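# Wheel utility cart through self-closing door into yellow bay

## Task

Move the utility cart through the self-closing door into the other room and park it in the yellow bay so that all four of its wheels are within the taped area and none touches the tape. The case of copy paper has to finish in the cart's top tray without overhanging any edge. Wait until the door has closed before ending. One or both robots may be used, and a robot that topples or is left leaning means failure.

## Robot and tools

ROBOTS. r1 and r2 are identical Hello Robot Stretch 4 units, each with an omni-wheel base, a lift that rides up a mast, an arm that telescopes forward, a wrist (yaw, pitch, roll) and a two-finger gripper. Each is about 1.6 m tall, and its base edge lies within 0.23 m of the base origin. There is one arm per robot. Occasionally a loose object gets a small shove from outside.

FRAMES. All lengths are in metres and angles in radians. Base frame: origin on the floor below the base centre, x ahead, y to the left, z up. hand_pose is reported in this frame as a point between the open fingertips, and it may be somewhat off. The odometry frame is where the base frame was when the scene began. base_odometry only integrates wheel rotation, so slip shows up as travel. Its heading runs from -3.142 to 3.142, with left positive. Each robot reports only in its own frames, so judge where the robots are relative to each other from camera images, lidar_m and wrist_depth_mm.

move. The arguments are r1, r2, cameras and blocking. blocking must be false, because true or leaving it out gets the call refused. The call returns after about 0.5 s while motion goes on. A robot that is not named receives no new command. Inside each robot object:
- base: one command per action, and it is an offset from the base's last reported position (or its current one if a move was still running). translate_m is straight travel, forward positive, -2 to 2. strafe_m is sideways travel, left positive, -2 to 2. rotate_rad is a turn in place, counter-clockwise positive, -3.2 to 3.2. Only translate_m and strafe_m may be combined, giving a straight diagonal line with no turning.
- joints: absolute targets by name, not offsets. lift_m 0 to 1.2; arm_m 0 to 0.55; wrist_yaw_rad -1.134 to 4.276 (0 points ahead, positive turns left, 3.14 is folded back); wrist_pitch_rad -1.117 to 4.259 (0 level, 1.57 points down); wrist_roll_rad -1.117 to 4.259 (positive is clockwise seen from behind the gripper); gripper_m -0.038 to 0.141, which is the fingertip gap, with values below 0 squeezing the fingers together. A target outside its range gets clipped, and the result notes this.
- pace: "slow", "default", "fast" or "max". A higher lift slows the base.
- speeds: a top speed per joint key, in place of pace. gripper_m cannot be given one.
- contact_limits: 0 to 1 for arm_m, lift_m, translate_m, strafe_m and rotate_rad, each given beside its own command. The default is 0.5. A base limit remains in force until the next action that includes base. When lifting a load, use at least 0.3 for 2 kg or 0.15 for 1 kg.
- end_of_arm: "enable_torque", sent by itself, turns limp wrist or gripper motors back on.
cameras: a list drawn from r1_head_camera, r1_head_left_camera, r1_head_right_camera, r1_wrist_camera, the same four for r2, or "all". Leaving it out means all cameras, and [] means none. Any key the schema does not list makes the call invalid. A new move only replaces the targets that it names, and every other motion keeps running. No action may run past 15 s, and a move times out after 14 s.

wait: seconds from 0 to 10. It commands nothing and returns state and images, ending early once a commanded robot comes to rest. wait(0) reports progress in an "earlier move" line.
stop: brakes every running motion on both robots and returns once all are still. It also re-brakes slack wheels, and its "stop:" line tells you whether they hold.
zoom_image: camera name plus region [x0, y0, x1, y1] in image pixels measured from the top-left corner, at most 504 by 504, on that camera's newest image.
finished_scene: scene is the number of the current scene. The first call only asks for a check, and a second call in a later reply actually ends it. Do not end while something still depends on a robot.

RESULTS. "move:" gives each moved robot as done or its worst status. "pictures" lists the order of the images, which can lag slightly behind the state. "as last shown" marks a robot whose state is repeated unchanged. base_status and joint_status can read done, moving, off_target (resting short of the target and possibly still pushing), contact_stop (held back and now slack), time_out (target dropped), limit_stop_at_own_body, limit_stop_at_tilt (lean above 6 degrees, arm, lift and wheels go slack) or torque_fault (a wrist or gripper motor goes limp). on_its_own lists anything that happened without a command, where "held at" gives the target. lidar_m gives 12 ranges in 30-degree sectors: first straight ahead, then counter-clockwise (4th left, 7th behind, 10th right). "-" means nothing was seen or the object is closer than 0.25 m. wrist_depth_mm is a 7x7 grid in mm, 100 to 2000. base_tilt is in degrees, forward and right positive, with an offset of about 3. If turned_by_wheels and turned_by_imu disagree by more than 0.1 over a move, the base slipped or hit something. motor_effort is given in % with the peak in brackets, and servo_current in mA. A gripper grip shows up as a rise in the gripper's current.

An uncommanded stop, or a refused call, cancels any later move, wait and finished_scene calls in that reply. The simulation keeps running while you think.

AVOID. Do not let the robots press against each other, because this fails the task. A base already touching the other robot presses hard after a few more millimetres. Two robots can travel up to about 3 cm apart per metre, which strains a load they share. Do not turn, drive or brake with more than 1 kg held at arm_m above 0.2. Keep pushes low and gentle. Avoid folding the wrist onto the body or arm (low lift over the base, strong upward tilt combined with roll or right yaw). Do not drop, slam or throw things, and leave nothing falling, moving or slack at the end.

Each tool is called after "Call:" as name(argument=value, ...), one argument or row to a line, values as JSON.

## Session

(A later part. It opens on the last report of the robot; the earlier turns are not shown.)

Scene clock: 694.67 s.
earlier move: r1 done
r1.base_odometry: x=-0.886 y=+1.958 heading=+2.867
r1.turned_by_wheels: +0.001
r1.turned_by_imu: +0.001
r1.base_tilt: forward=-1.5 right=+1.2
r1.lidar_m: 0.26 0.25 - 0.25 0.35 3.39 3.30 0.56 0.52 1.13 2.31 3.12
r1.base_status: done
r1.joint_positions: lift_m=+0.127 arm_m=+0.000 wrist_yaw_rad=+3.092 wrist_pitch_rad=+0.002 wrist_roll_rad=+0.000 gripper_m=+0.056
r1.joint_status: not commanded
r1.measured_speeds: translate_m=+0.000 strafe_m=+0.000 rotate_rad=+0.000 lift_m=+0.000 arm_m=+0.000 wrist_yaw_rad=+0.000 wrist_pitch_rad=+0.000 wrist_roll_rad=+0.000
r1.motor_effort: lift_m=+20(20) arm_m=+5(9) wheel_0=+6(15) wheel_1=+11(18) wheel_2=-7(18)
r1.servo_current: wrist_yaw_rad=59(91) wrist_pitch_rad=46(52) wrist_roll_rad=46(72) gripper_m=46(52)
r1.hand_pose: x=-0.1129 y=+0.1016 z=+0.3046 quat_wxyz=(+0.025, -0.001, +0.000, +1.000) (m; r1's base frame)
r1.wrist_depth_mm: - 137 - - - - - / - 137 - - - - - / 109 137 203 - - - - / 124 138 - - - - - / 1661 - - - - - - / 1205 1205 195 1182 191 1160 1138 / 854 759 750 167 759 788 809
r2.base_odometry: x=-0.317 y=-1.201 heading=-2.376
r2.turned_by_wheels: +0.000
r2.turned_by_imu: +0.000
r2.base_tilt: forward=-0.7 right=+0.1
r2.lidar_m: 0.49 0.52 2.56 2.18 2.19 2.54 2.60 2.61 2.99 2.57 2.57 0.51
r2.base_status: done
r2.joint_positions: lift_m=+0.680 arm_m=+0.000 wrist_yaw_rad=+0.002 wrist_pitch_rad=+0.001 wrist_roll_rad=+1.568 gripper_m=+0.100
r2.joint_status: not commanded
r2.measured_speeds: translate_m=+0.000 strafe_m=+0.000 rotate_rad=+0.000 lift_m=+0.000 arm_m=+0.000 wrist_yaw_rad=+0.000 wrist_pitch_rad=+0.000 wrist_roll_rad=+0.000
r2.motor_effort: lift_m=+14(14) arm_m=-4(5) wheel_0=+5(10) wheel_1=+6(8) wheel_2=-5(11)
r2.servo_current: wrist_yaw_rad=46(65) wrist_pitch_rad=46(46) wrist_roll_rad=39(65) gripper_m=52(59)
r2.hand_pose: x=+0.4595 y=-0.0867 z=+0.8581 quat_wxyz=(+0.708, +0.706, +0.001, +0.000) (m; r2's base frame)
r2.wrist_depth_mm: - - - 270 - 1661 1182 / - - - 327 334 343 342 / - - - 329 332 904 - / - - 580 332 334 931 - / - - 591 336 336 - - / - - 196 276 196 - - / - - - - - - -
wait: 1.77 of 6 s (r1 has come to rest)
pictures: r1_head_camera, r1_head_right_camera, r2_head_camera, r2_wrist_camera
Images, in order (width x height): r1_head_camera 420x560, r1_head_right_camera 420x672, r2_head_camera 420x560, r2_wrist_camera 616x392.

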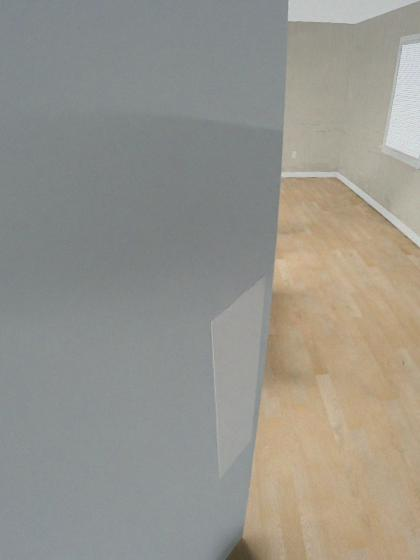

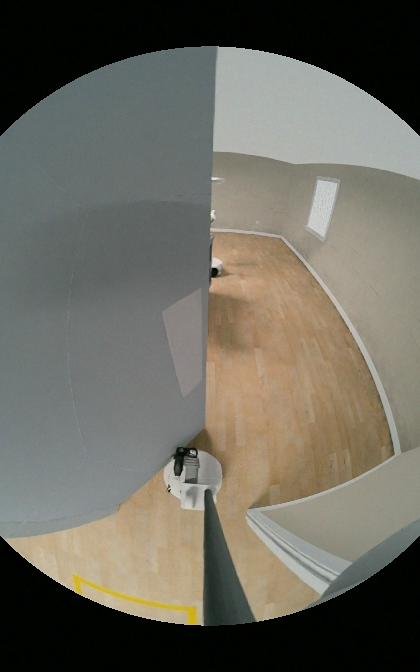

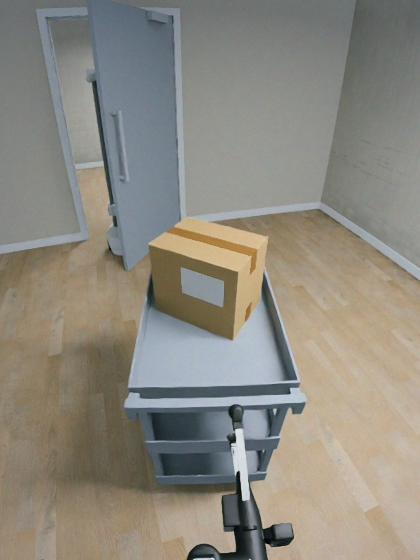

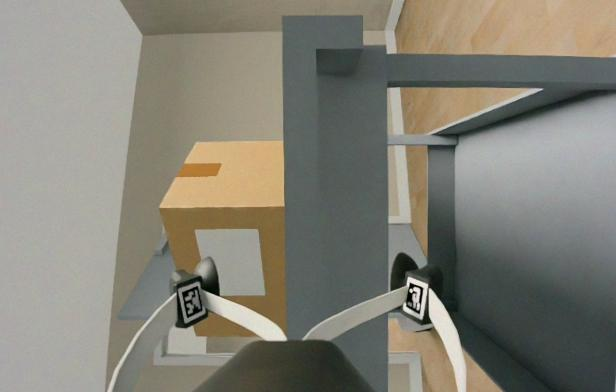

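Call:
move(
  blocking=false,
  cameras=["r1_head_camera", "r1_head_left_camera", "r1_head_right_camera", "r2_head_camera", "r2_wrist_camera"],
)

Scene clock: 748.40 s.
r1.base_odometry: x=-0.886 y=+1.958 heading=+2.867
r1.turned_by_wheels: +0.000
r1.turned_by_imu: +0.000
r1.base_tilt: forward=-1.6 right=+1.3
r1.lidar_m: 0.26 0.25 - 0.25 0.35 3.38 3.31 0.57 0.50 1.13 2.34 3.11
r1.base_status: done
r1.joint_positions: lift_m=+0.127 arm_m=+0.000 wrist_yaw_rad=+3.092 wrist_pitch_rad=+0.002 wrist_roll_rad=+0.000 gripper_m=+0.056
r1.joint_status: not commanded
r1.measured_speeds: translate_m=+0.000 strafe_m=+0.000 rotate_rad=+0.000 lift_m=+0.000 arm_m=+0.000 wrist_yaw_rad=+0.000 wrist_pitch_rad=+0.000 wrist_roll_rad=+0.000
r1.motor_effort: lift_m=+20(20) arm_m=+5(9) wheel_0=+6(15) wheel_1=+11(18) wheel_2=-7(18)
r1.servo_current: wrist_yaw_rad=59(91) wrist_pitch_rad=46(52) wrist_roll_rad=39(72) gripper_m=39(52)
r1.hand_pose: x=-0.1129 y=+0.1016 z=+0.3046 quat_wxyz=(+0.025, -0.001, +0.000, +1.000) (m; r1's base frame)
r1.wrist_depth_mm: - 136 - - - - - / - 137 - - - - - / 109 138 203 - - - - / 123 138 - - - - - / 1661 - - - - - - / 1205 1182 194 1205 191 1182 1160 / 842 759 750 167 741 768 820
r2.base_odometry: x=-0.317 y=-1.201 heading=-2.376
r2.turned_by_wheels: +0.000
r2.turned_by_imu: +0.000
r2.base_tilt: forward=-0.7 right=+0.1
r2.lidar_m: 0.50 0.53 2.53 2.19 2.16 2.55 2.59 2.61 3.01 2.56 2.57 0.52
r2.base_status: done
r2.joint_positions: lift_m=+0.680 arm_m=+0.000 wrist_yaw_rad=+0.002 wrist_pitch_rad=+0.001 wrist_roll_rad=+1.568 gripper_m=+0.100
r2.joint_status: not commanded
r2.measured_speeds: translate_m=+0.000 strafe_m=+0.000 rotate_rad=+0.000 lift_m=+0.000 arm_m=+0.000 wrist_yaw_rad=+0.000 wrist_pitch_rad=+0.000 wrist_roll_rad=+0.000
r2.motor_effort: lift_m=+14(14) arm_m=-4(5) wheel_0=+5(10) wheel_1=+5(8) wheel_2=-6(11)
r2.servo_current: wrist_yaw_rad=46(65) wrist_pitch_rad=39(46) wrist_roll_rad=46(65) gripper_m=52(59)
r2.hand_pose: x=+0.4595 y=-0.0867 z=+0.8581 quat_wxyz=(+0.708, +0.706, +0.001, +0.000) (m; r2's base frame)
r2.wrist_depth_mm: - - - 270 - 1708 1182 / - - - 330 336 347 342 / - - - 332 332 904 - / - - 580 332 332 931 - / - - 585 332 336 - - / - - 196 277 196 - - / - - - - - - -
pictures: r1_head_camera, r1_head_left_camera, r1_head_right_camera, r2_head_camera, r2_wrist_camera
Images, in order (width x height): r1_head_camera 420x560, r1_head_left_camera 420x672, r1_head_right_camera 420x672, r2_head_camera 420x560, r2_wrist_camera 616x392.

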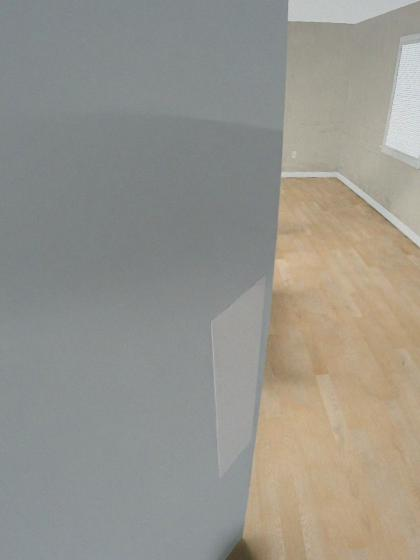

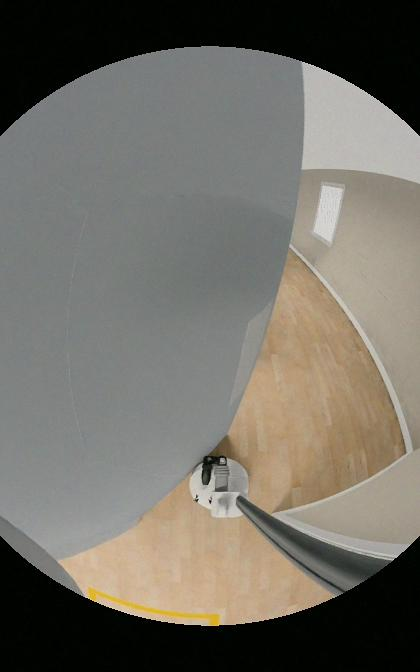

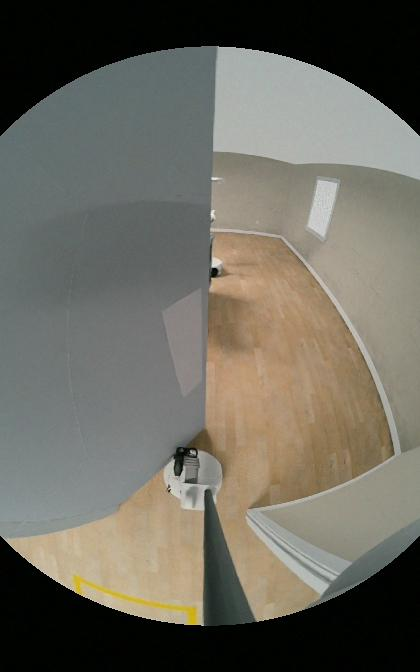

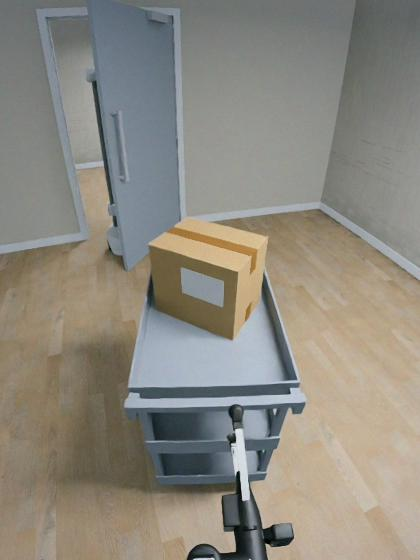

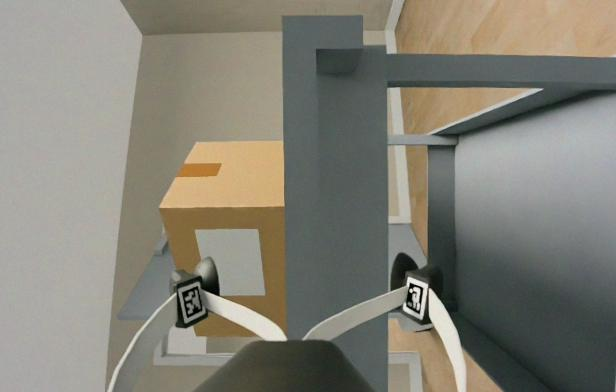

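Call:
move(
  blocking=false,
  cameras=[],
  r1={"base": {"translate_m": 0.252, "strafe_m": 0.418}, "pace": "slow"},
  r2={"base": {"translate_m": 0.06}, "pace": "slow"},
)

Call:
wait(
  seconds=3,
  cameras=["r2_wrist_camera"],
)

Call:
wait(
  seconds=5,
  cameras=["r2_head_camera", "r1_head_right_camera", "r1_head_camera"],
)

Scene clock: 770.37 s.
move: r1 moving; r2 moving
r1.base_odometry: x=-0.895 y=+1.950 heading=+2.867
r1.turned_by_wheels: -0.001
r1.turned_by_imu: -0.001
r1.base_tilt: forward=-1.6 right=+1.3
r1.lidar_m: 0.28 0.25 - 0.25 0.35 3.40 3.31 0.61 0.53 1.16 2.33 3.11
r1.base_status: translate_m moving; strafe_m moving
r1.joint_positions: lift_m=+0.127 arm_m=+0.000 wrist_yaw_rad=+3.092 wrist_pitch_rad=+0.002 wrist_roll_rad=+0.000 gripper_m=+0.056
r1.joint_status: not commanded
r1.measured_speeds: translate_m=+0.025 strafe_m=+0.042 rotate_rad=-0.003 lift_m=+0.000 arm_m=+0.000 wrist_yaw_rad=+0.000 wrist_pitch_rad=+0.000 wrist_roll_rad=+0.000
r1.motor_effort: lift_m=+20(20) arm_m=+5(5) wheel_0=-15(16) wheel_1=+16(18) wheel_2=-9(11)
r1.servo_current: wrist_yaw_rad=52(59) wrist_pitch_rad=39(46) wrist_roll_rad=39(59) gripper_m=46(46)
r1.hand_pose: x=-0.1129 y=+0.1016 z=+0.3046 quat_wxyz=(+0.025, -0.001, +0.000, +1.000) (m; r1's base frame)
r1.wrist_depth_mm: - 137 - - - - - / - 137 - - - - - / 109 138 203 - - - - / 124 138 - - - - - / 1708 - - - - - - / 1182 1205 195 1182 190 1160 1138 / 854 750 750 167 732 768 820
r2.base_odometry: x=-0.326 y=-1.209 heading=-2.376
r2.turned_by_wheels: +0.000
r2.turned_by_imu: +0.001
r2.base_tilt: forward=-0.7 right=+0.1
r2.lidar_m: 0.48 0.51 2.55 2.18 2.18 2.52 2.59 2.59 2.98 2.56 2.55 0.52
r2.base_status: translate_m moving
r2.joint_positions: lift_m=+0.680 arm_m=+0.000 wrist_yaw_rad=+0.002 wrist_pitch_rad=+0.001 wrist_roll_rad=+1.568 gripper_m=+0.100
r2.joint_status: not commanded
r2.measured_speeds: translate_m=+0.048 strafe_m=+0.000 rotate_rad=-0.002 lift_m=+0.000 arm_m=+0.000 wrist_yaw_rad=+0.000 wrist_pitch_rad=+0.000 wrist_roll_rad=+0.000
r2.motor_effort: lift_m=+14(14) arm_m=-4(4) wheel_0=+3(9) wheel_1=+6(8) wheel_2=-9(10)
r2.servo_current: wrist_yaw_rad=46(59) wrist_pitch_rad=39(46) wrist_roll_rad=52(59) gripper_m=52(52)
r2.hand_pose: x=+0.4595 y=-0.0867 z=+0.8581 quat_wxyz=(+0.708, +0.706, +0.001, +0.000) (m; r2's base frame)
r2.wrist_depth_mm: - - - 259 - 1576 1182 / - - - 300 324 345 342 / - - - 320 320 904 - / - - 564 322 324 931 - / - - 569 325 325 - - / - - 196 266 191 - - / - - - - - - -
pictures: none
No camera images: "cameras" was empty.

Scene clock: 771.70 s.
earlier move: r1 moving; r2 done
r1.base_odometry: x=-0.983 y=+1.867 heading=+2.867
r1.turned_by_wheels: +0.000
r1.turned_by_imu: +0.001
r1.base_tilt: forward=-1.6 right=+1.3
r1.lidar_m: 0.31 0.25 - 0.25 0.26 0.64 3.38 3.44 0.62 1.40 2.42 3.26
r1.base_status: translate_m moving; strafe_m moving
r1.joint_positions: lift_m=+0.127 arm_m=+0.000 wrist_yaw_rad=+3.092 wrist_pitch_rad=+0.002 wrist_roll_rad=+0.000 gripper_m=+0.056
r1.joint_status: not commanded
r1.measured_speeds: translate_m=+0.051 strafe_m=+0.087 rotate_rad=+0.000 lift_m=+0.000 arm_m=+0.000 wrist_yaw_rad=+0.000 wrist_pitch_rad=+0.000 wrist_roll_rad=+0.000
r1.motor_effort: lift_m=+20(20) arm_m=+5(5) wheel_0=-12(17) wheel_1=+13(18) wheel_2=-7(11)
r1.servo_current: wrist_yaw_rad=39(65) wrist_pitch_rad=46(52) wrist_roll_rad=52(59) gripper_m=39(46)
r1.hand_pose: x=-0.1129 y=+0.1016 z=+0.3046 quat_wxyz=(+0.025, -0.001, +0.000, +1.000) (m; r1's base frame)
r1.wrist_depth_mm: - 136 - - - - 462 / - 137 - - - - 402 / 109 137 203 - - - 407 / 123 138 - - - - 484 / 1708 - - - - - 484 / 1205 1205 195 1205 190 1160 477 / 831 759 750 167 750 661 466
r2.base_odometry: x=-0.360 y=-1.242 heading=-2.376
r2.turned_by_wheels: +0.000
r2.turned_by_imu: +0.000
r2.base_tilt: forward=-0.7 right=+0.1
r2.lidar_m: 0.43 0.47 2.55 2.18 2.20 2.54 2.65 2.66 2.96 2.54 2.55 0.47
r2.base_status: done
r2.joint_positions: lift_m=+0.680 arm_m=+0.000 wrist_yaw_rad=+0.002 wrist_pitch_rad=+0.001 wrist_roll_rad=+1.568 gripper_m=+0.100
r2.joint_status: not commanded
r2.measured_speeds: translate_m=+0.000 strafe_m=+0.000 rotate_rad=+0.000 lift_m=+0.000 arm_m=+0.000 wrist_yaw_rad=+0.000 wrist_pitch_rad=+0.000 wrist_roll_rad=+0.000
r2.motor_effort: lift_m=+14(14) arm_m=-4(4) wheel_0=+4(9) wheel_1=+4(8) wheel_2=-5(10)
r2.servo_current: wrist_yaw_rad=46(59) wrist_pitch_rad=39(46) wrist_roll_rad=59(59) gripper_m=46(59)
r2.hand_pose: x=+0.4595 y=-0.0867 z=+0.8581 quat_wxyz=(+0.708, +0.706, +0.001, +0.000) (m; r2's base frame)
r2.wrist_depth_mm: - - - 211 271 277 1042 / - - - 271 272 1708 492 / - - 676 213 273 842 - / - - 521 215 274 854 - / - - 525 216 277 878 - / - - 196 216 196 - - / - - - - - - -
wait: 1.33 of 3 s (r2 has come to rest)
pictures: r2_wrist_camera
Images, in order (width x height): r2_wrist_camera 616x392.

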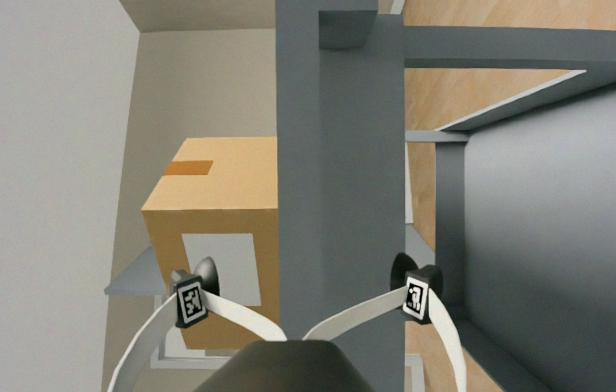

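Scene clock: 776.03 s.
earlier move: r1 done
r1.base_odometry: x=-1.241 y=+1.624 heading=+2.868
r1.turned_by_wheels: +0.001
r1.turned_by_imu: +0.004
r1.base_tilt: forward=-1.6 right=+1.3
r1.lidar_m: 1.46 0.32 0.25 - 0.25 0.25 0.60 3.67 1.01 2.08 2.74 3.70
r1.base_status: done
r1.joint_positions: lift_m=+0.127 arm_m=+0.000 wrist_yaw_rad=+3.092 wrist_pitch_rad=+0.002 wrist_roll_rad=+0.000 gripper_m=+0.056
r1.joint_status: not commanded
r1.measured_speeds: translate_m=+0.000 strafe_m=+0.000 rotate_rad=+0.000 lift_m=+0.000 arm_m=+0.000 wrist_yaw_rad=+0.000 wrist_pitch_rad=+0.000 wrist_roll_rad=+0.000
r1.motor_effort: lift_m=+20(20) arm_m=+5(5) wheel_0=-6(17) wheel_1=+10(19) wheel_2=-2(11)
r1.servo_current: wrist_yaw_rad=33(72) wrist_pitch_rad=39(52) wrist_roll_rad=46(72) gripper_m=46(46)
r1.hand_pose: x=-0.1129 y=+0.1016 z=+0.3046 quat_wxyz=(+0.025, -0.001, +0.000, +1.000) (m; r1's base frame)
r1.wrist_depth_mm: - 136 - - 329 214 - / - 137 - - 334 204 - / 109 138 203 - 334 206 160 / 123 138 - - 338 206 160 / 1661 - - 1983 338 195 161 / 1182 1182 195 1078 195 207 160 / 842 759 750 156 312 185 -
r2.base_odometry: x=-0.360 y=-1.242 heading=-2.376
r2.turned_by_wheels: +0.000
r2.turned_by_imu: +0.001
r2.base_tilt: forward=-0.7 right=+0.1
r2.lidar_m: 0.42 0.45 2.56 2.18 2.21 2.53 2.65 2.66 3.00 2.56 2.55 0.46
r2.base_status: done
r2.joint_positions: lift_m=+0.680 arm_m=+0.000 wrist_yaw_rad=+0.002 wrist_pitch_rad=+0.001 wrist_roll_rad=+1.568 gripper_m=+0.100
r2.joint_status: not commanded
r2.measured_speeds: translate_m=+0.000 strafe_m=+0.000 rotate_rad=+0.000 lift_m=+0.000 arm_m=+0.000 wrist_yaw_rad=+0.000 wrist_pitch_rad=+0.000 wrist_roll_rad=+0.000
r2.motor_effort: lift_m=+14(14) arm_m=-4(5) wheel_0=+4(9) wheel_1=+5(8) wheel_2=-5(10)
r2.servo_current: wrist_yaw_rad=52(59) wrist_pitch_rad=39(46) wrist_roll_rad=52(65) gripper_m=46(65)
r2.hand_pose: x=+0.4595 y=-0.0867 z=+0.8581 quat_wxyz=(+0.708, +0.706, +0.001, +0.000) (m; r2's base frame)
r2.wrist_depth_mm: - - - 211 272 274 1042 / - - - 270 272 1708 496 / - - 676 213 273 831 - / - - 521 215 274 878 - / - - 521 216 277 866 - / - - 196 216 196 - - / - - - - - - -
wait: 4.33 of 5 s (r1 has come to rest)
pictures: r1_head_camera, r1_head_right_camera, r2_head_camera
Images, in order (width x height): r1_head_camera 420x560, r1_head_right_camera 420x672, r2_head_camera 420x560.

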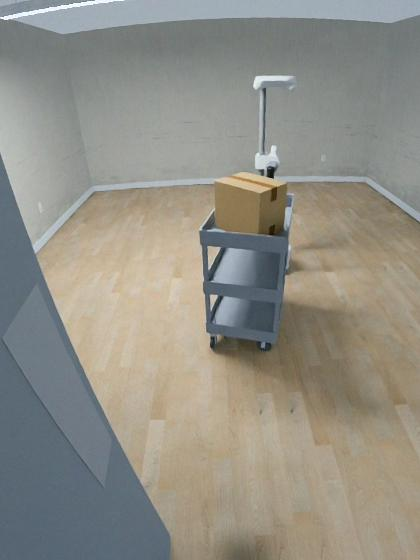

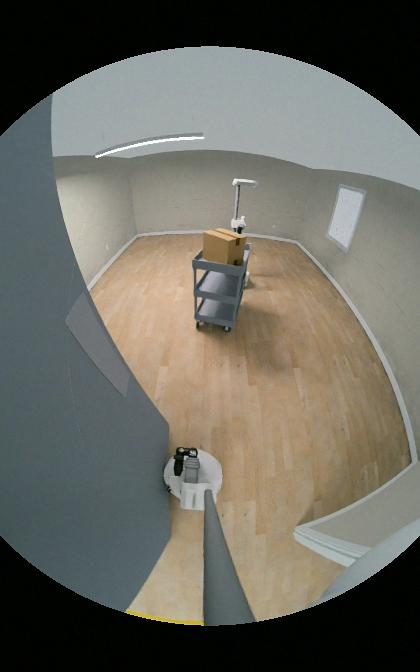

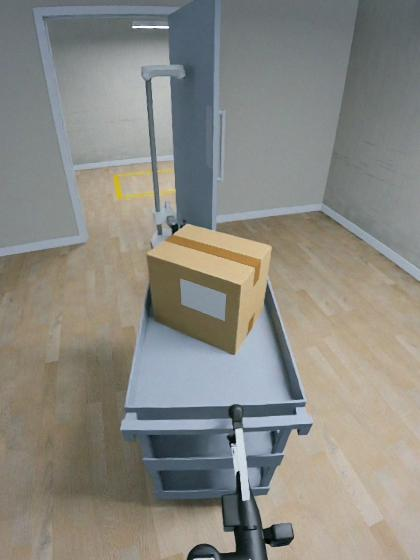

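Call:
move(
  blocking=false,
  cameras=[],
  r1={"base": {"translate_m": -0.02, "strafe_m": 0.3}, "pace": "slow", "contact_limits": {"strafe_m": 0.35, "translate_m": 0.35}},
  r2={"joints": {"gripper_m": 0.012}},
)

Call:
wait(
  seconds=2,
  cameras=["r2_wrist_camera"],
)

Call:
wait(
  seconds=5,
  cameras=["r2_head_camera", "r1_head_right_camera", "r1_head_camera"],
)

r1: "contact_limits": strafe_m and translate_m are given together and make one move, which takes one limit: state it under one of them only
Scene clock: 784.50 s.
r1.base_odometry: x=-1.241 y=+1.624 heading=+2.868
r1.turned_by_wheels: +0.000
r1.turned_by_imu: +0.000
r1.base_tilt: forward=-1.6 right=+1.3
r1.lidar_m: 1.44 0.30 0.25 - 0.25 0.25 0.59 3.65 1.01 2.09 2.77 3.67
r1.base_status: done
r1.joint_positions: lift_m=+0.127 arm_m=+0.000 wrist_yaw_rad=+3.092 wrist_pitch_rad=+0.002 wrist_roll_rad=+0.000 gripper_m=+0.056
r1.joint_status: not commanded
r1.measured_speeds: translate_m=+0.000 strafe_m=+0.000 rotate_rad=+0.000 lift_m=+0.000 arm_m=+0.000 wrist_yaw_rad=+0.000 wrist_pitch_rad=+0.000 wrist_roll_rad=+0.000
r1.motor_effort: lift_m=+20(20) arm_m=+5(5) wheel_0=-6(17) wheel_1=+10(19) wheel_2=-2(11)
r1.servo_current: wrist_yaw_rad=65(72) wrist_pitch_rad=39(52) wrist_roll_rad=46(72) gripper_m=46(46)
r1.hand_pose: x=-0.1129 y=+0.1016 z=+0.3046 quat_wxyz=(+0.025, -0.001, +0.000, +1.000) (m; r1's base frame)
r1.wrist_depth_mm: - 137 - - 329 215 - / - 137 - - 332 204 - / 109 137 203 - 332 206 160 / 123 138 - - 338 206 160 / 1661 - - 1921 340 195 160 / 1205 1205 195 1078 195 206 160 / 854 750 750 155 310 185 -
r2.base_odometry: x=-0.360 y=-1.242 heading=-2.376
r2.turned_by_wheels: +0.000
r2.turned_by_imu: +0.000
r2.base_tilt: forward=-0.7 right=+0.1
r2.lidar_m: 0.43 0.45 2.59 2.19 2.19 2.52 2.64 2.67 2.97 2.56 2.56 0.47
r2.base_status: done
r2.joint_positions: lift_m=+0.680 arm_m=+0.000 wrist_yaw_rad=+0.002 wrist_pitch_rad=+0.001 wrist_roll_rad=+1.568 gripper_m=+0.100
r2.joint_status: not commanded
r2.measured_speeds: translate_m=+0.000 strafe_m=+0.000 rotate_rad=+0.000 lift_m=+0.000 arm_m=+0.000 wrist_yaw_rad=+0.000 wrist_pitch_rad=+0.000 wrist_roll_rad=+0.000
r2.motor_effort: lift_m=+14(14) arm_m=-4(5) wheel_0=+3(9) wheel_1=+4(8) wheel_2=-5(10)
r2.servo_current: wrist_yaw_rad=39(59) wrist_pitch_rad=39(46) wrist_roll_rad=52(65) gripper_m=46(65)
r2.hand_pose: x=+0.4595 y=-0.0867 z=+0.8581 quat_wxyz=(+0.708, +0.706, +0.001, +0.000) (m; r2's base frame)
r2.wrist_depth_mm: - - - 211 272 277 1042 / - - - 271 272 1661 492 / - - 676 213 271 831 - / - - 521 215 274 878 - / - - 521 216 274 878 - / - - 196 216 196 - - / - - - - - - -
pictures: none

not run: a call was refused earlier in this reply.

not run: a call was refused earlier in this reply.

Call:
move(
  blocking=false,
  cameras=[],
  r1={"base": {"translate_m": -0.02, "strafe_m": 0.3}, "pace": "slow", "contact_limits": {"strafe_m": 0.35}},
  r2={"joints": {"gripper_m": 0.012}},
)

Call:
wait(
  seconds=2,
  cameras=["r2_wrist_camera"],
)

Call:
wait(
  seconds=5,
  cameras=["r2_head_camera", "r1_head_right_camera", "r1_head_camera"],
)

Scene clock: 791.03 s.
move: r1 moving; r2 moving
r1.base_odometry: x=-1.244 y=+1.611 heading=+2.867
r1.turned_by_wheels: +0.000
r1.turned_by_imu: +0.000
r1.base_tilt: forward=-1.6 right=+1.3
r1.lidar_m: 1.46 0.32 0.25 - 0.25 0.25 0.53 3.65 1.00 2.08 2.78 3.70
r1.base_status: translate_m moving; strafe_m moving
r1.joint_positions: lift_m=+0.127 arm_m=+0.000 wrist_yaw_rad=+3.092 wrist_pitch_rad=+0.002 wrist_roll_rad=+0.000 gripper_m=+0.056
r1.joint_status: not commanded
r1.measured_speeds: translate_m=-0.004 strafe_m=+0.054 rotate_rad=+0.001 lift_m=+0.000 arm_m=+0.000 wrist_yaw_rad=+0.000 wrist_pitch_rad=+0.000 wrist_roll_rad=+0.000
r1.motor_effort: lift_m=+20(20) arm_m=+5(5) wheel_0=-15(17) wheel_1=+11(16) wheel_2=+4(5)
r1.servo_current: wrist_yaw_rad=46(72) wrist_pitch_rad=33(46) wrist_roll_rad=52(59) gripper_m=39(46)
r1.contact_limits: strafe_m 0.35
r1.hand_pose: x=-0.1129 y=+0.1016 z=+0.3046 quat_wxyz=(+0.025, -0.001, +0.000, +1.000) (m; r1's base frame)
r1.wrist_depth_mm: - 137 - - 319 202 - / - 137 - - 320 202 - / 109 138 202 - 325 204 160 / 123 138 - - 327 204 160 / 1708 - - 1983 327 206 160 / 1182 1229 194 661 195 205 160 / 854 750 750 156 279 183 -
r2.base_odometry: x=-0.360 y=-1.242 heading=-2.376
r2.turned_by_wheels: +0.000
r2.turned_by_imu: +0.000
r2.base_tilt: forward=-0.7 right=+0.1
r2.lidar_m: 0.43 0.44 2.57 2.20 2.20 2.54 2.67 2.65 2.99 2.53 2.55 0.48
r2.base_status: not commanded
r2.joint_positions: lift_m=+0.680 arm_m=+0.000 wrist_yaw_rad=+0.002 wrist_pitch_rad=+0.001 wrist_roll_rad=+1.568 gripper_m=+0.083
r2.joint_status: gripper_m moving
r2.measured_speeds: translate_m=+0.000 strafe_m=+0.000 rotate_rad=+0.000 lift_m=+0.000 arm_m=+0.000 wrist_yaw_rad=+0.000 wrist_pitch_rad=+0.000 wrist_roll_rad=+0.000
r2.motor_effort: lift_m=+14(14) arm_m=-4(4) wheel_0=+4(4) wheel_1=+5(5) wheel_2=-5(5)
r2.servo_current: wrist_yaw_rad=46(52) wrist_pitch_rad=46(46) wrist_roll_rad=46(52) gripper_m=104(104)
r2.hand_pose: x=+0.4595 y=-0.0867 z=+0.8581 quat_wxyz=(+0.708, +0.706, +0.001, +0.000) (m; r2's base frame)
r2.wrist_depth_mm: - - - 212 270 276 1060 / - - - 271 271 1708 496 / - - 668 213 272 831 - / - - 521 214 273 866 - / - - 525 216 276 866 - / - - 194 216 190 - - / - - - - - - -
pictures: none
No camera images: "cameras" was empty.

Scene clock: 792.23 s.
earlier move: r1 contact_stop; r2 done
r1.base_odometry: x=-1.254 y=+1.566 heading=+2.859
r1.turned_by_wheels: -0.008
r1.turned_by_imu: +0.001
r1.base_tilt: forward=-1.6 right=+1.3
r1.lidar_m: 1.46 0.35 0.25 - 0.25 0.25 0.46 3.66 1.04 2.07 2.80 3.76
r1.base_status: translate_m contact_stop; strafe_m contact_stop
r1.joint_positions: lift_m=+0.127 arm_m=+0.000 wrist_yaw_rad=+3.092 wrist_pitch_rad=+0.002 wrist_roll_rad=+0.000 gripper_m=+0.056
r1.joint_status: not commanded
r1.measured_speeds: translate_m=+0.002 strafe_m=-0.026 rotate_rad=-0.006 lift_m=+0.000 arm_m=+0.000 wrist_yaw_rad=+0.000 wrist_pitch_rad=+0.000 wrist_roll_rad=+0.000
r1.on_its_own: the wheels are slack since a contact_stop
r1.motor_effort: lift_m=+20(20) arm_m=+4(5) wheel_0=-2(26) wheel_1=+1(24) wheel_2=+0(11)
r1.servo_current: wrist_yaw_rad=39(72) wrist_pitch_rad=39(46) wrist_roll_rad=52(59) gripper_m=46(46)
r1.contact_limits: strafe_m 0.35
r1.hand_pose: x=-0.1128 y=+0.1017 z=+0.3046 quat_wxyz=(+0.025, -0.001, +0.000, +1.000) (m; r1's base frame)
r1.wrist_depth_mm: 136 138 - 455 277 198 - / 109 138 - 455 281 191 - / 116 139 252 462 283 192 - / 135 153 - 521 282 192 - / - - - 530 286 193 162 / 1205 1229 195 530 197 193 162 / 854 768 750 155 267 176 -
r2.base_odometry: x=-0.360 y=-1.242 heading=-2.376
r2.turned_by_wheels: +0.000
r2.turned_by_imu: +0.000
r2.base_tilt: forward=-0.7 right=+0.1
r2.lidar_m: 0.43 0.45 2.58 2.19 2.21 2.51 2.66 2.66 2.96 2.56 2.55 0.47
r2.base_status: not commanded
r2.joint_positions: lift_m=+0.680 arm_m=+0.000 wrist_yaw_rad=+0.002 wrist_pitch_rad=+0.001 wrist_roll_rad=+1.568 gripper_m=+0.013
r2.joint_status: all done
r2.measured_speeds: translate_m=+0.000 strafe_m=+0.000 rotate_rad=+0.000 lift_m=+0.000 arm_m=+0.000 wrist_yaw_rad=+0.000 wrist_pitch_rad=+0.000 wrist_roll_rad=+0.000
r2.motor_effort: lift_m=+14(14) arm_m=-4(4) wheel_0=+4(4) wheel_1=+5(5) wheel_2=-5(5)
r2.servo_current: wrist_yaw_rad=46(59) wrist_pitch_rad=33(46) wrist_roll_rad=46(65) gripper_m=72(150)
r2.hand_pose: x=+0.4595 y=-0.0867 z=+0.8581 quat_wxyz=(+0.708, +0.706, +0.001, +0.000) (m; r2's base frame)
r2.wrist_depth_mm: - - - 210 268 274 273 / - - - 211 270 1576 500 / - - 676 213 271 854 - / - - 512 213 273 891 - / - - 535 215 274 878 - / - - 194 214 186 - - / - - - - - - -
wait: 1.20 of 2 s (r2 has come to rest)
pictures: r2_wrist_camera
Images, in order (width x height): r2_wrist_camera 616x392.

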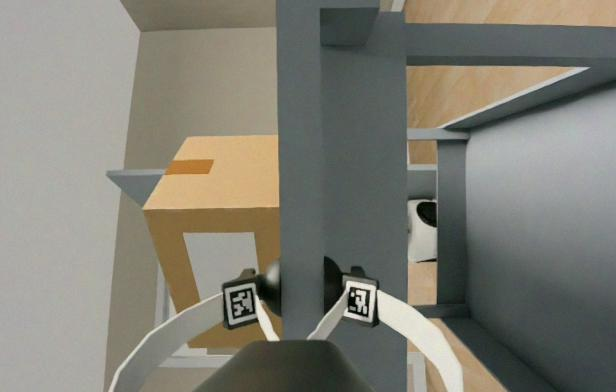

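not run: a stop that you did not command came earlier in this reply.

Call:
stop(
)

Call:
move(
  blocking=false,
  cameras=["r2_head_camera", "r1_head_right_camera", "r1_head_camera", "r1_head_left_camera"],
  r2={"joints": {"gripper_m": 0.0}},
)

Scene clock: 797.23 s.
earlier move: r1 contact_stop
stop: r1's wheels hold again
r1.base_odometry: x=-1.219 y=+1.684 heading=+2.857
r1.turned_by_wheels: -0.002
r1.turned_by_imu: -0.003
r1.base_tilt: forward=-1.6 right=+1.2
r1.lidar_m: 1.44 0.27 0.25 - 0.25 0.28 3.60 3.65 0.93 2.06 2.67 3.55
r1.base_status: translate_m contact_stop (by the wheels' count: -0.003 of -0.020); strafe_m contact_stop (by the wheels' count: -0.063 of +0.300)
r1.joint_positions: lift_m=+0.127 arm_m=+0.000 wrist_yaw_rad=+3.092 wrist_pitch_rad=+0.002 wrist_roll_rad=+0.000 gripper_m=+0.056
r1.joint_status: not commanded
r1.measured_speeds: translate_m=+0.000 strafe_m=+0.000 rotate_rad=+0.000 lift_m=+0.000 arm_m=+0.000 wrist_yaw_rad=+0.000 wrist_pitch_rad=+0.000 wrist_roll_rad=+0.000
r1.motor_effort: lift_m=+20(20) arm_m=+4(5) wheel_0=-4(26) wheel_1=+4(24) wheel_2=+0(11)
r1.servo_current: wrist_yaw_rad=39(72) wrist_pitch_rad=46(52) wrist_roll_rad=46(78) gripper_m=46(46)
r1.contact_limits: strafe_m 0.35
r1.hand_pose: x=-0.1128 y=+0.1017 z=+0.3046 quat_wxyz=(+0.025, -0.001, +0.000, +1.000) (m; r1's base frame)
r1.wrist_depth_mm: 136 138 - - 377 220 - / 109 138 - - 345 209 - / 116 139 250 - 387 210 165 / 135 152 - - 392 212 - / 1983 - - - 353 212 166 / 1205 1205 195 1205 195 212 166 / 854 759 759 167 353 175 -
r2.base_odometry: x=-0.360 y=-1.242 heading=-2.376
r2.turned_by_wheels: +0.000
r2.turned_by_imu: +0.001
r2.base_tilt: forward=-0.6 right=+0.1
r2.lidar_m: 0.46 0.45 2.52 2.20 2.21 2.52 2.65 2.65 2.98 2.55 2.52 0.47
r2.base_status: not commanded
r2.joint_positions: lift_m=+0.680 arm_m=+0.000 wrist_yaw_rad=+0.002 wrist_pitch_rad=+0.001 wrist_roll_rad=+1.568 gripper_m=+0.013
r2.joint_status: all done
r2.measured_speeds: translate_m=+0.000 strafe_m=+0.000 rotate_rad=+0.000 lift_m=+0.000 arm_m=+0.000 wrist_yaw_rad=+0.000 wrist_pitch_rad=+0.000 wrist_roll_rad=+0.000
r2.motor_effort: lift_m=+14(14) arm_m=-4(4) wheel_0=+4(4) wheel_1=+4(5) wheel_2=-5(5)
r2.servo_current: wrist_yaw_rad=52(59) wrist_pitch_rad=33(52) wrist_roll_rad=52(65) gripper_m=65(150)
r2.hand_pose: x=+0.4595 y=-0.0867 z=+0.8581 quat_wxyz=(+0.708, +0.706, +0.001, +0.000) (m; r2's base frame)
r2.wrist_depth_mm: - - - 210 267 276 273 / - - - 211 270 1576 504 / - - 676 211 271 842 - / - - 517 213 273 891 - / - - 535 213 274 878 - / - - 194 215 186 - - / - - - - - - -
pictures: r1_head_camera, r1_head_left_camera, r1_head_right_camera, r1_wrist_camera, r2_head_camera, r2_head_left_camera, r2_head_right_camera, r2_wrist_camera
Images, in order (width x height): r1_head_camera 420x560, r1_head_left_camera 420x672, r1_head_right_camera 420x672, r1_wrist_camera 616x392, r2_head_camera 420x560, r2_head_left_camera 420x672, r2_head_right_camera 420x672, r2_wrist_camera 616x392.

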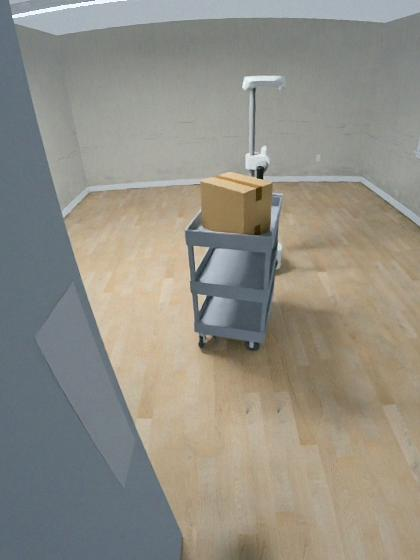

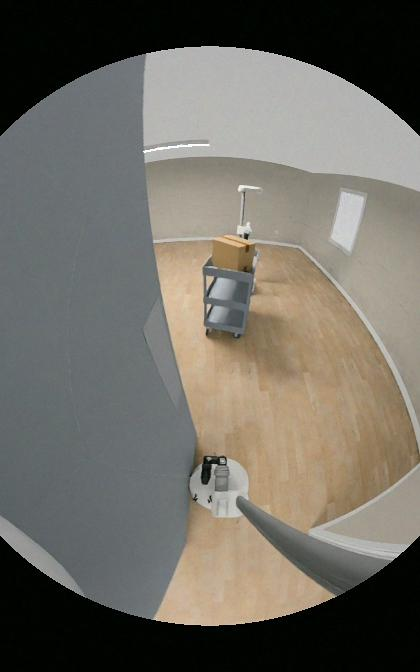

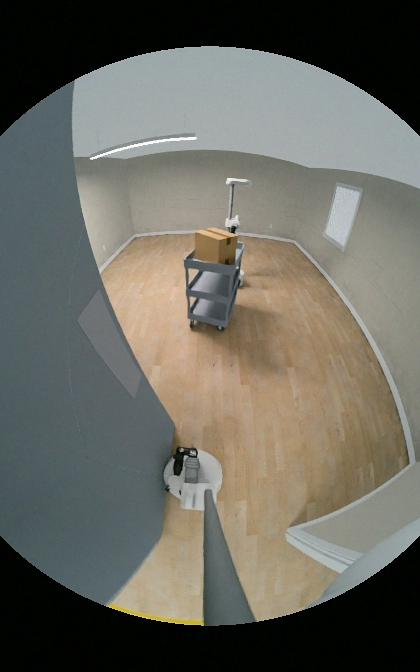

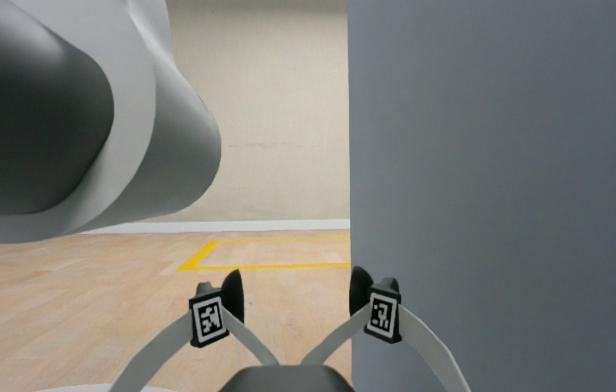

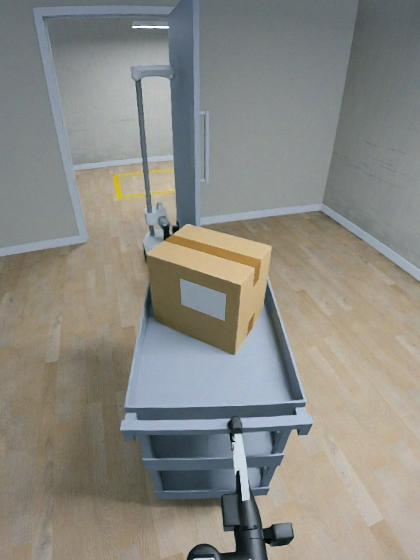

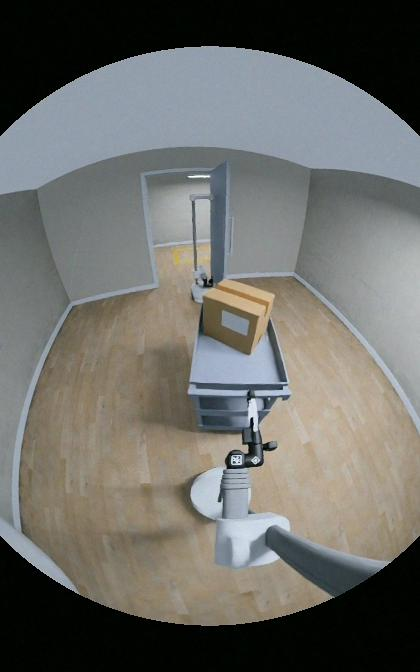

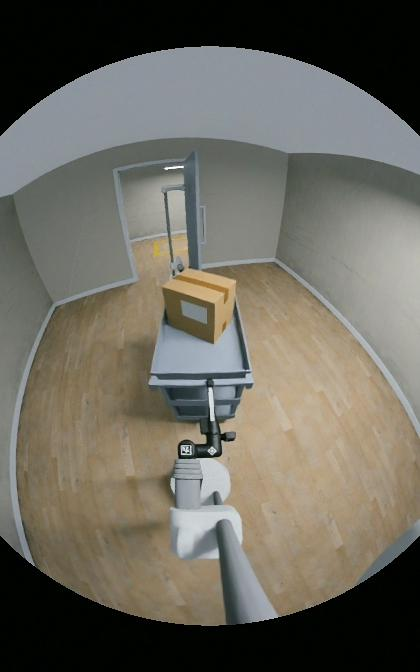

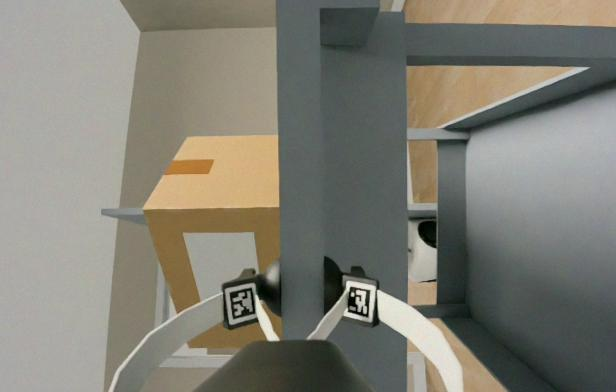

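Scene clock: 797.73 s.
move: r2 moving
r1.base_odometry: x=-1.219 y=+1.684 heading=+2.857
r1.turned_by_wheels: +0.000
r1.turned_by_imu: +0.000
r1.base_tilt: forward=-1.6 right=+1.2
r1.lidar_m: 1.47 0.25 0.25 - 0.25 0.29 3.59 3.63 0.94 2.02 2.68 3.55
r1.base_status: not commanded
r1.joint_positions: lift_m=+0.127 arm_m=+0.000 wrist_yaw_rad=+3.092 wrist_pitch_rad=+0.002 wrist_roll_rad=+0.000 gripper_m=+0.056
r1.joint_status: not commanded
r1.measured_speeds: translate_m=+0.000 strafe_m=+0.000 rotate_rad=+0.000 lift_m=+0.000 arm_m=+0.000 wrist_yaw_rad=+0.000 wrist_pitch_rad=+0.000 wrist_roll_rad=+0.000
r1.motor_effort: lift_m=+20(20) arm_m=+4(4) wheel_0=-4(5) wheel_1=+4(4) wheel_2=+0(0)
r1.servo_current: wrist_yaw_rad=72(72) wrist_pitch_rad=39(46) wrist_roll_rad=59(65) gripper_m=39(46)
r1.contact_limits: strafe_m 0.35
r1.hand_pose: x=-0.1128 y=+0.1017 z=+0.3046 quat_wxyz=(+0.025, -0.001, +0.000, +1.000) (m; r1's base frame)
r1.wrist_depth_mm: 136 138 - - 377 221 - / 109 138 - - 343 208 - / 116 139 249 - 387 210 165 / 135 152 - - 394 212 - / 1921 - - - 353 211 166 / 1205 1205 194 1205 195 211 166 / 854 759 759 167 353 176 -
r2.base_odometry: x=-0.361 y=-1.242 heading=-2.376
r2.turned_by_wheels: +0.000
r2.turned_by_imu: +0.000
r2.base_tilt: forward=-0.7 right=+0.0
r2.lidar_m: 0.43 0.49 2.59 2.19 2.21 2.55 2.66 2.64 2.99 2.51 2.55 0.47
r2.base_status: not commanded
r2.joint_positions: lift_m=+0.680 arm_m=+0.000 wrist_yaw_rad=+0.002 wrist_pitch_rad=+0.001 wrist_roll_rad=+1.568 gripper_m=+0.001
r2.joint_status: gripper_m moving
r2.measured_speeds: translate_m=+0.000 strafe_m=+0.000 rotate_rad=+0.000 lift_m=+0.000 arm_m=+0.000 wrist_yaw_rad=+0.000 wrist_pitch_rad=+0.000 wrist_roll_rad=+0.000
r2.motor_effort: lift_m=+14(14) arm_m=-4(4) wheel_0=+4(4) wheel_1=+5(5) wheel_2=-4(5)
r2.servo_current: wrist_yaw_rad=39(59) wrist_pitch_rad=39(46) wrist_roll_rad=39(59) gripper_m=124(169)
r2.hand_pose: x=+0.4595 y=-0.0867 z=+0.8581 quat_wxyz=(+0.708, +0.706, +0.001, +0.000) (m; r2's base frame)
r2.wrist_depth_mm: - - - 206 265 271 271 / - - - 208 266 1618 500 / - - 661 209 268 842 - / - - 517 210 270 866 - / - - 535 211 271 866 - / - - 189 213 182 - - / - - - - - - -
pictures: r1_head_camera, r1_head_left_camera, r1_head_right_camera, r2_head_camera
Images, in order (width x height): r1_head_camera 420x560, r1_head_left_camera 420x672, r1_head_right_camera 420x672, r2_head_camera 420x560.

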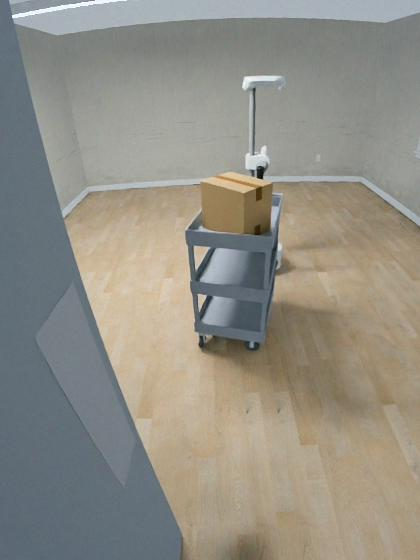

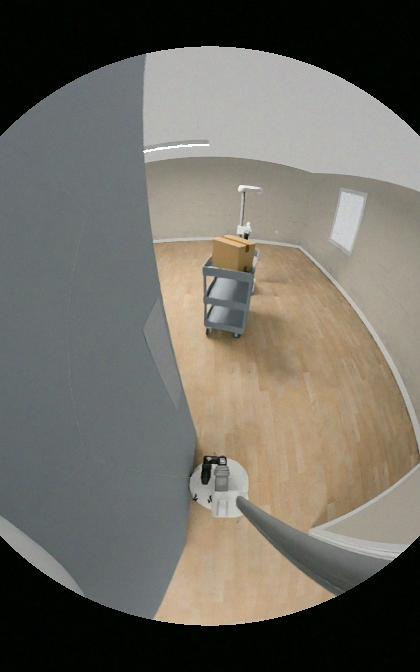

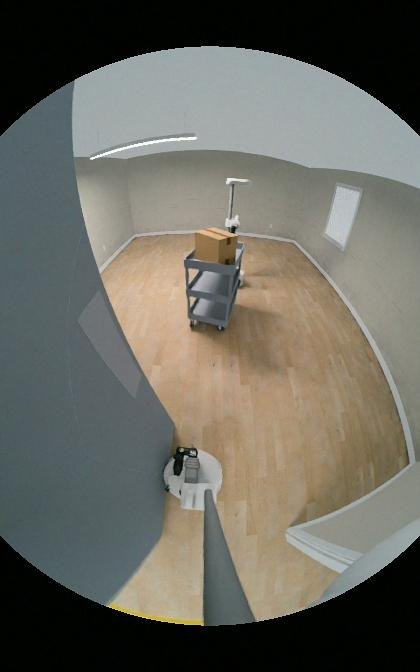

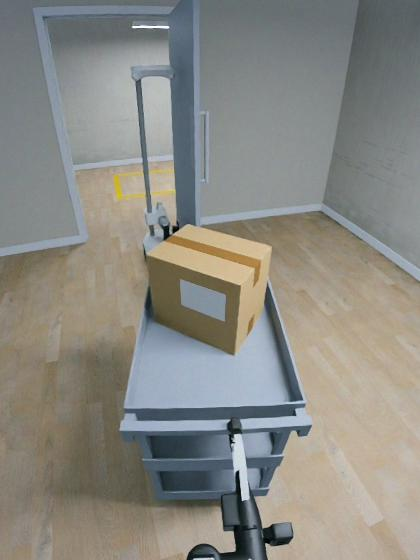

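Call:
move(
  blocking=false,
  cameras=[],
  r1={"base": {"translate_m": 0.141, "strafe_m": 0.165}, "pace": "slow"},
)

Call:
wait(
  seconds=5,
  cameras=["r2_head_camera", "r1_head_camera"],
)

Call:
zoom_image(
  camera="r1_head_camera",
  region=[160, 160, 320, 370],
)

Scene clock: 862.13 s.
earlier move: r2 done
move: r1 moving
r1.base_odometry: x=-1.229 y=+1.678 heading=+2.857
r1.turned_by_wheels: +0.000
r1.turned_by_imu: +0.000
r1.base_tilt: forward=-1.6 right=+1.3
r1.lidar_m: 1.45 0.27 0.25 - 0.25 0.29 3.62 3.64 0.93 2.07 2.69 3.61
r1.base_status: translate_m moving; strafe_m moving
r1.joint_positions: lift_m=+0.127 arm_m=+0.000 wrist_yaw_rad=+3.092 wrist_pitch_rad=+0.002 wrist_roll_rad=+0.000 gripper_m=+0.056
r1.joint_status: not commanded
r1.measured_speeds: translate_m=+0.032 strafe_m=+0.038 rotate_rad=-0.002 lift_m=+0.000 arm_m=+0.000 wrist_yaw_rad=+0.000 wrist_pitch_rad=+0.000 wrist_roll_rad=+0.000
r1.motor_effort: lift_m=+20(20) arm_m=+4(4) wheel_0=-9(9) wheel_1=+16(16) wheel_2=-5(6)
r1.servo_current: wrist_yaw_rad=52(65) wrist_pitch_rad=46(46) wrist_roll_rad=59(59) gripper_m=39(46)
r1.hand_pose: x=-0.1128 y=+0.1017 z=+0.3046 quat_wxyz=(+0.025, -0.001, +0.000, +1.000) (m; r1's base frame)
r1.wrist_depth_mm: 136 138 - - 370 216 - / 109 138 - - 373 206 - / 116 139 251 - 377 207 164 / 135 153 - - 377 208 - / 1921 - - - 342 209 165 / 1205 1205 195 1182 195 209 165 / 854 741 750 167 343 174 -
r2.base_odometry: x=-0.361 y=-1.242 heading=-2.376
r2.turned_by_wheels: +0.000
r2.turned_by_imu: +0.000
r2.base_tilt: forward=-0.7 right=+0.1
r2.lidar_m: 0.43 0.46 2.58 2.22 2.20 2.54 2.64 2.65 2.99 2.53 2.53 0.47
r2.base_status: not commanded
r2.joint_positions: lift_m=+0.680 arm_m=+0.000 wrist_yaw_rad=+0.002 wrist_pitch_rad=+0.001 wrist_roll_rad=+1.568 gripper_m=+0.001
r2.joint_status: all done
r2.measured_speeds: translate_m=+0.000 strafe_m=+0.000 rotate_rad=+0.000 lift_m=+0.000 arm_m=+0.000 wrist_yaw_rad=+0.000 wrist_pitch_rad=+0.000 wrist_roll_rad=+0.000
r2.motor_effort: lift_m=+14(14) arm_m=-4(4) wheel_0=+4(4) wheel_1=+5(5) wheel_2=-4(4)
r2.servo_current: wrist_yaw_rad=52(59) wrist_pitch_rad=39(46) wrist_roll_rad=65(65) gripper_m=104(111)
r2.hand_pose: x=+0.4595 y=-0.0867 z=+0.8581 quat_wxyz=(+0.708, +0.706, +0.001, +0.000) (m; r2's base frame)
r2.wrist_depth_mm: - - - 206 265 271 270 / - - - 208 265 1618 500 / - - 661 208 268 842 - / - - 512 210 271 878 - / - - 525 212 272 878 - / - - 190 212 183 - - / - - - - - - -
pictures: none
No camera images: "cameras" was empty.

Scene clock: 865.07 s.
earlier move: r1 done
r1.base_odometry: x=-1.400 y=+1.566 heading=+2.857
r1.turned_by_wheels: +0.000
r1.turned_by_imu: +0.002
r1.base_tilt: forward=-1.6 right=+1.3
r1.lidar_m: 1.35 0.38 0.25 - 0.25 0.25 0.45 3.81 1.14 2.55 2.85 1.34
r1.base_status: done
r1.joint_positions: lift_m=+0.127 arm_m=+0.000 wrist_yaw_rad=+3.092 wrist_pitch_rad=+0.002 wrist_roll_rad=+0.000 gripper_m=+0.056
r1.joint_status: not commanded
r1.measured_speeds: translate_m=+0.000 strafe_m=+0.000 rotate_rad=+0.000 lift_m=+0.000 arm_m=+0.000 wrist_yaw_rad=+0.000 wrist_pitch_rad=+0.000 wrist_roll_rad=+0.000
r1.motor_effort: lift_m=+20(20) arm_m=+4(4) wheel_0=-6(11) wheel_1=+9(17) wheel_2=-2(7)
r1.servo_current: wrist_yaw_rad=46(72) wrist_pitch_rad=39(52) wrist_roll_rad=46(65) gripper_m=39(52)
r1.hand_pose: x=-0.1128 y=+0.1017 z=+0.3046 quat_wxyz=(+0.025, -0.001, +0.000, +1.000) (m; r1's base frame)
r1.wrist_depth_mm: 136 138 - 439 274 197 - / 109 138 - 439 277 190 - / 116 138 251 445 278 191 161 / 135 153 - 452 278 193 - / 1983 - - 452 281 192 163 / 1182 1205 195 452 197 193 162 / 831 750 759 143 265 176 -
r2.base_odometry: x=-0.361 y=-1.242 heading=-2.376
r2.turned_by_wheels: +0.000
r2.turned_by_imu: +0.000
r2.base_tilt: forward=-0.6 right=+0.1
r2.lidar_m: 0.42 0.46 2.56 2.19 2.18 2.52 2.63 2.64 2.98 2.55 2.53 0.45
r2.base_status: not commanded
r2.joint_positions: lift_m=+0.680 arm_m=+0.000 wrist_yaw_rad=+0.002 wrist_pitch_rad=+0.001 wrist_roll_rad=+1.568 gripper_m=+0.001
r2.joint_status: all done
r2.measured_speeds: translate_m=+0.000 strafe_m=+0.000 rotate_rad=+0.000 lift_m=+0.000 arm_m=+0.000 wrist_yaw_rad=+0.000 wrist_pitch_rad=+0.000 wrist_roll_rad=+0.000
r2.motor_effort: lift_m=+14(14) arm_m=-4(5) wheel_0=+4(4) wheel_1=+5(5) wheel_2=-3(4)
r2.servo_current: wrist_yaw_rad=46(59) wrist_pitch_rad=39(46) wrist_roll_rad=46(65) gripper_m=104(111)
r2.hand_pose: x=+0.4595 y=-0.0867 z=+0.8581 quat_wxyz=(+0.708, +0.706, +0.001, +0.000) (m; r2's base frame)
r2.wrist_depth_mm: - - - 206 265 270 268 / - - - 207 266 1576 504 / - - 661 209 268 842 - / - - 512 211 268 866 - / - - 535 212 272 866 - / - - 189 212 183 - - / - - - - - - -
wait: 2.93 of 5 s (r1 has come to rest)
pictures: r1_head_camera, r2_head_camera
Images, in order (width x height): r1_head_camera 420x560, r2_head_camera 420x560.

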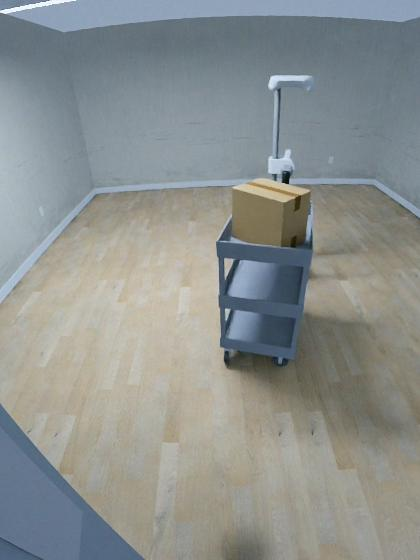

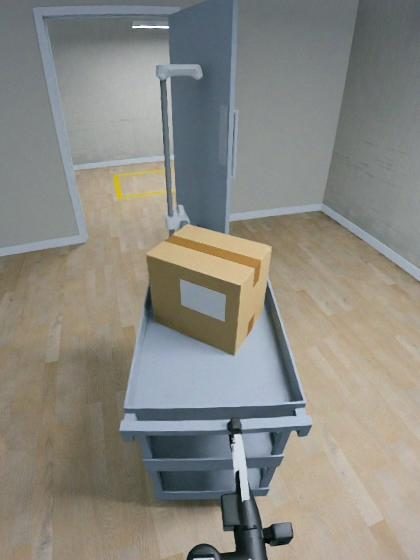

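Scaled by 2.400 from the camera's 420x560 image, which has a finer 600x800 frame.

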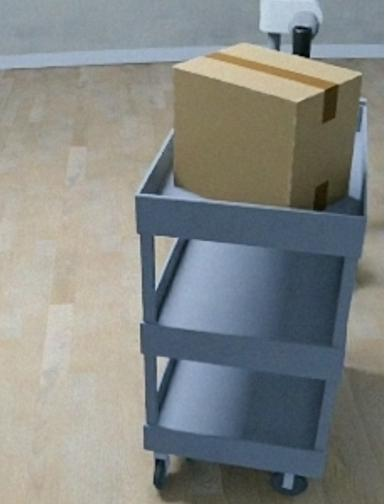

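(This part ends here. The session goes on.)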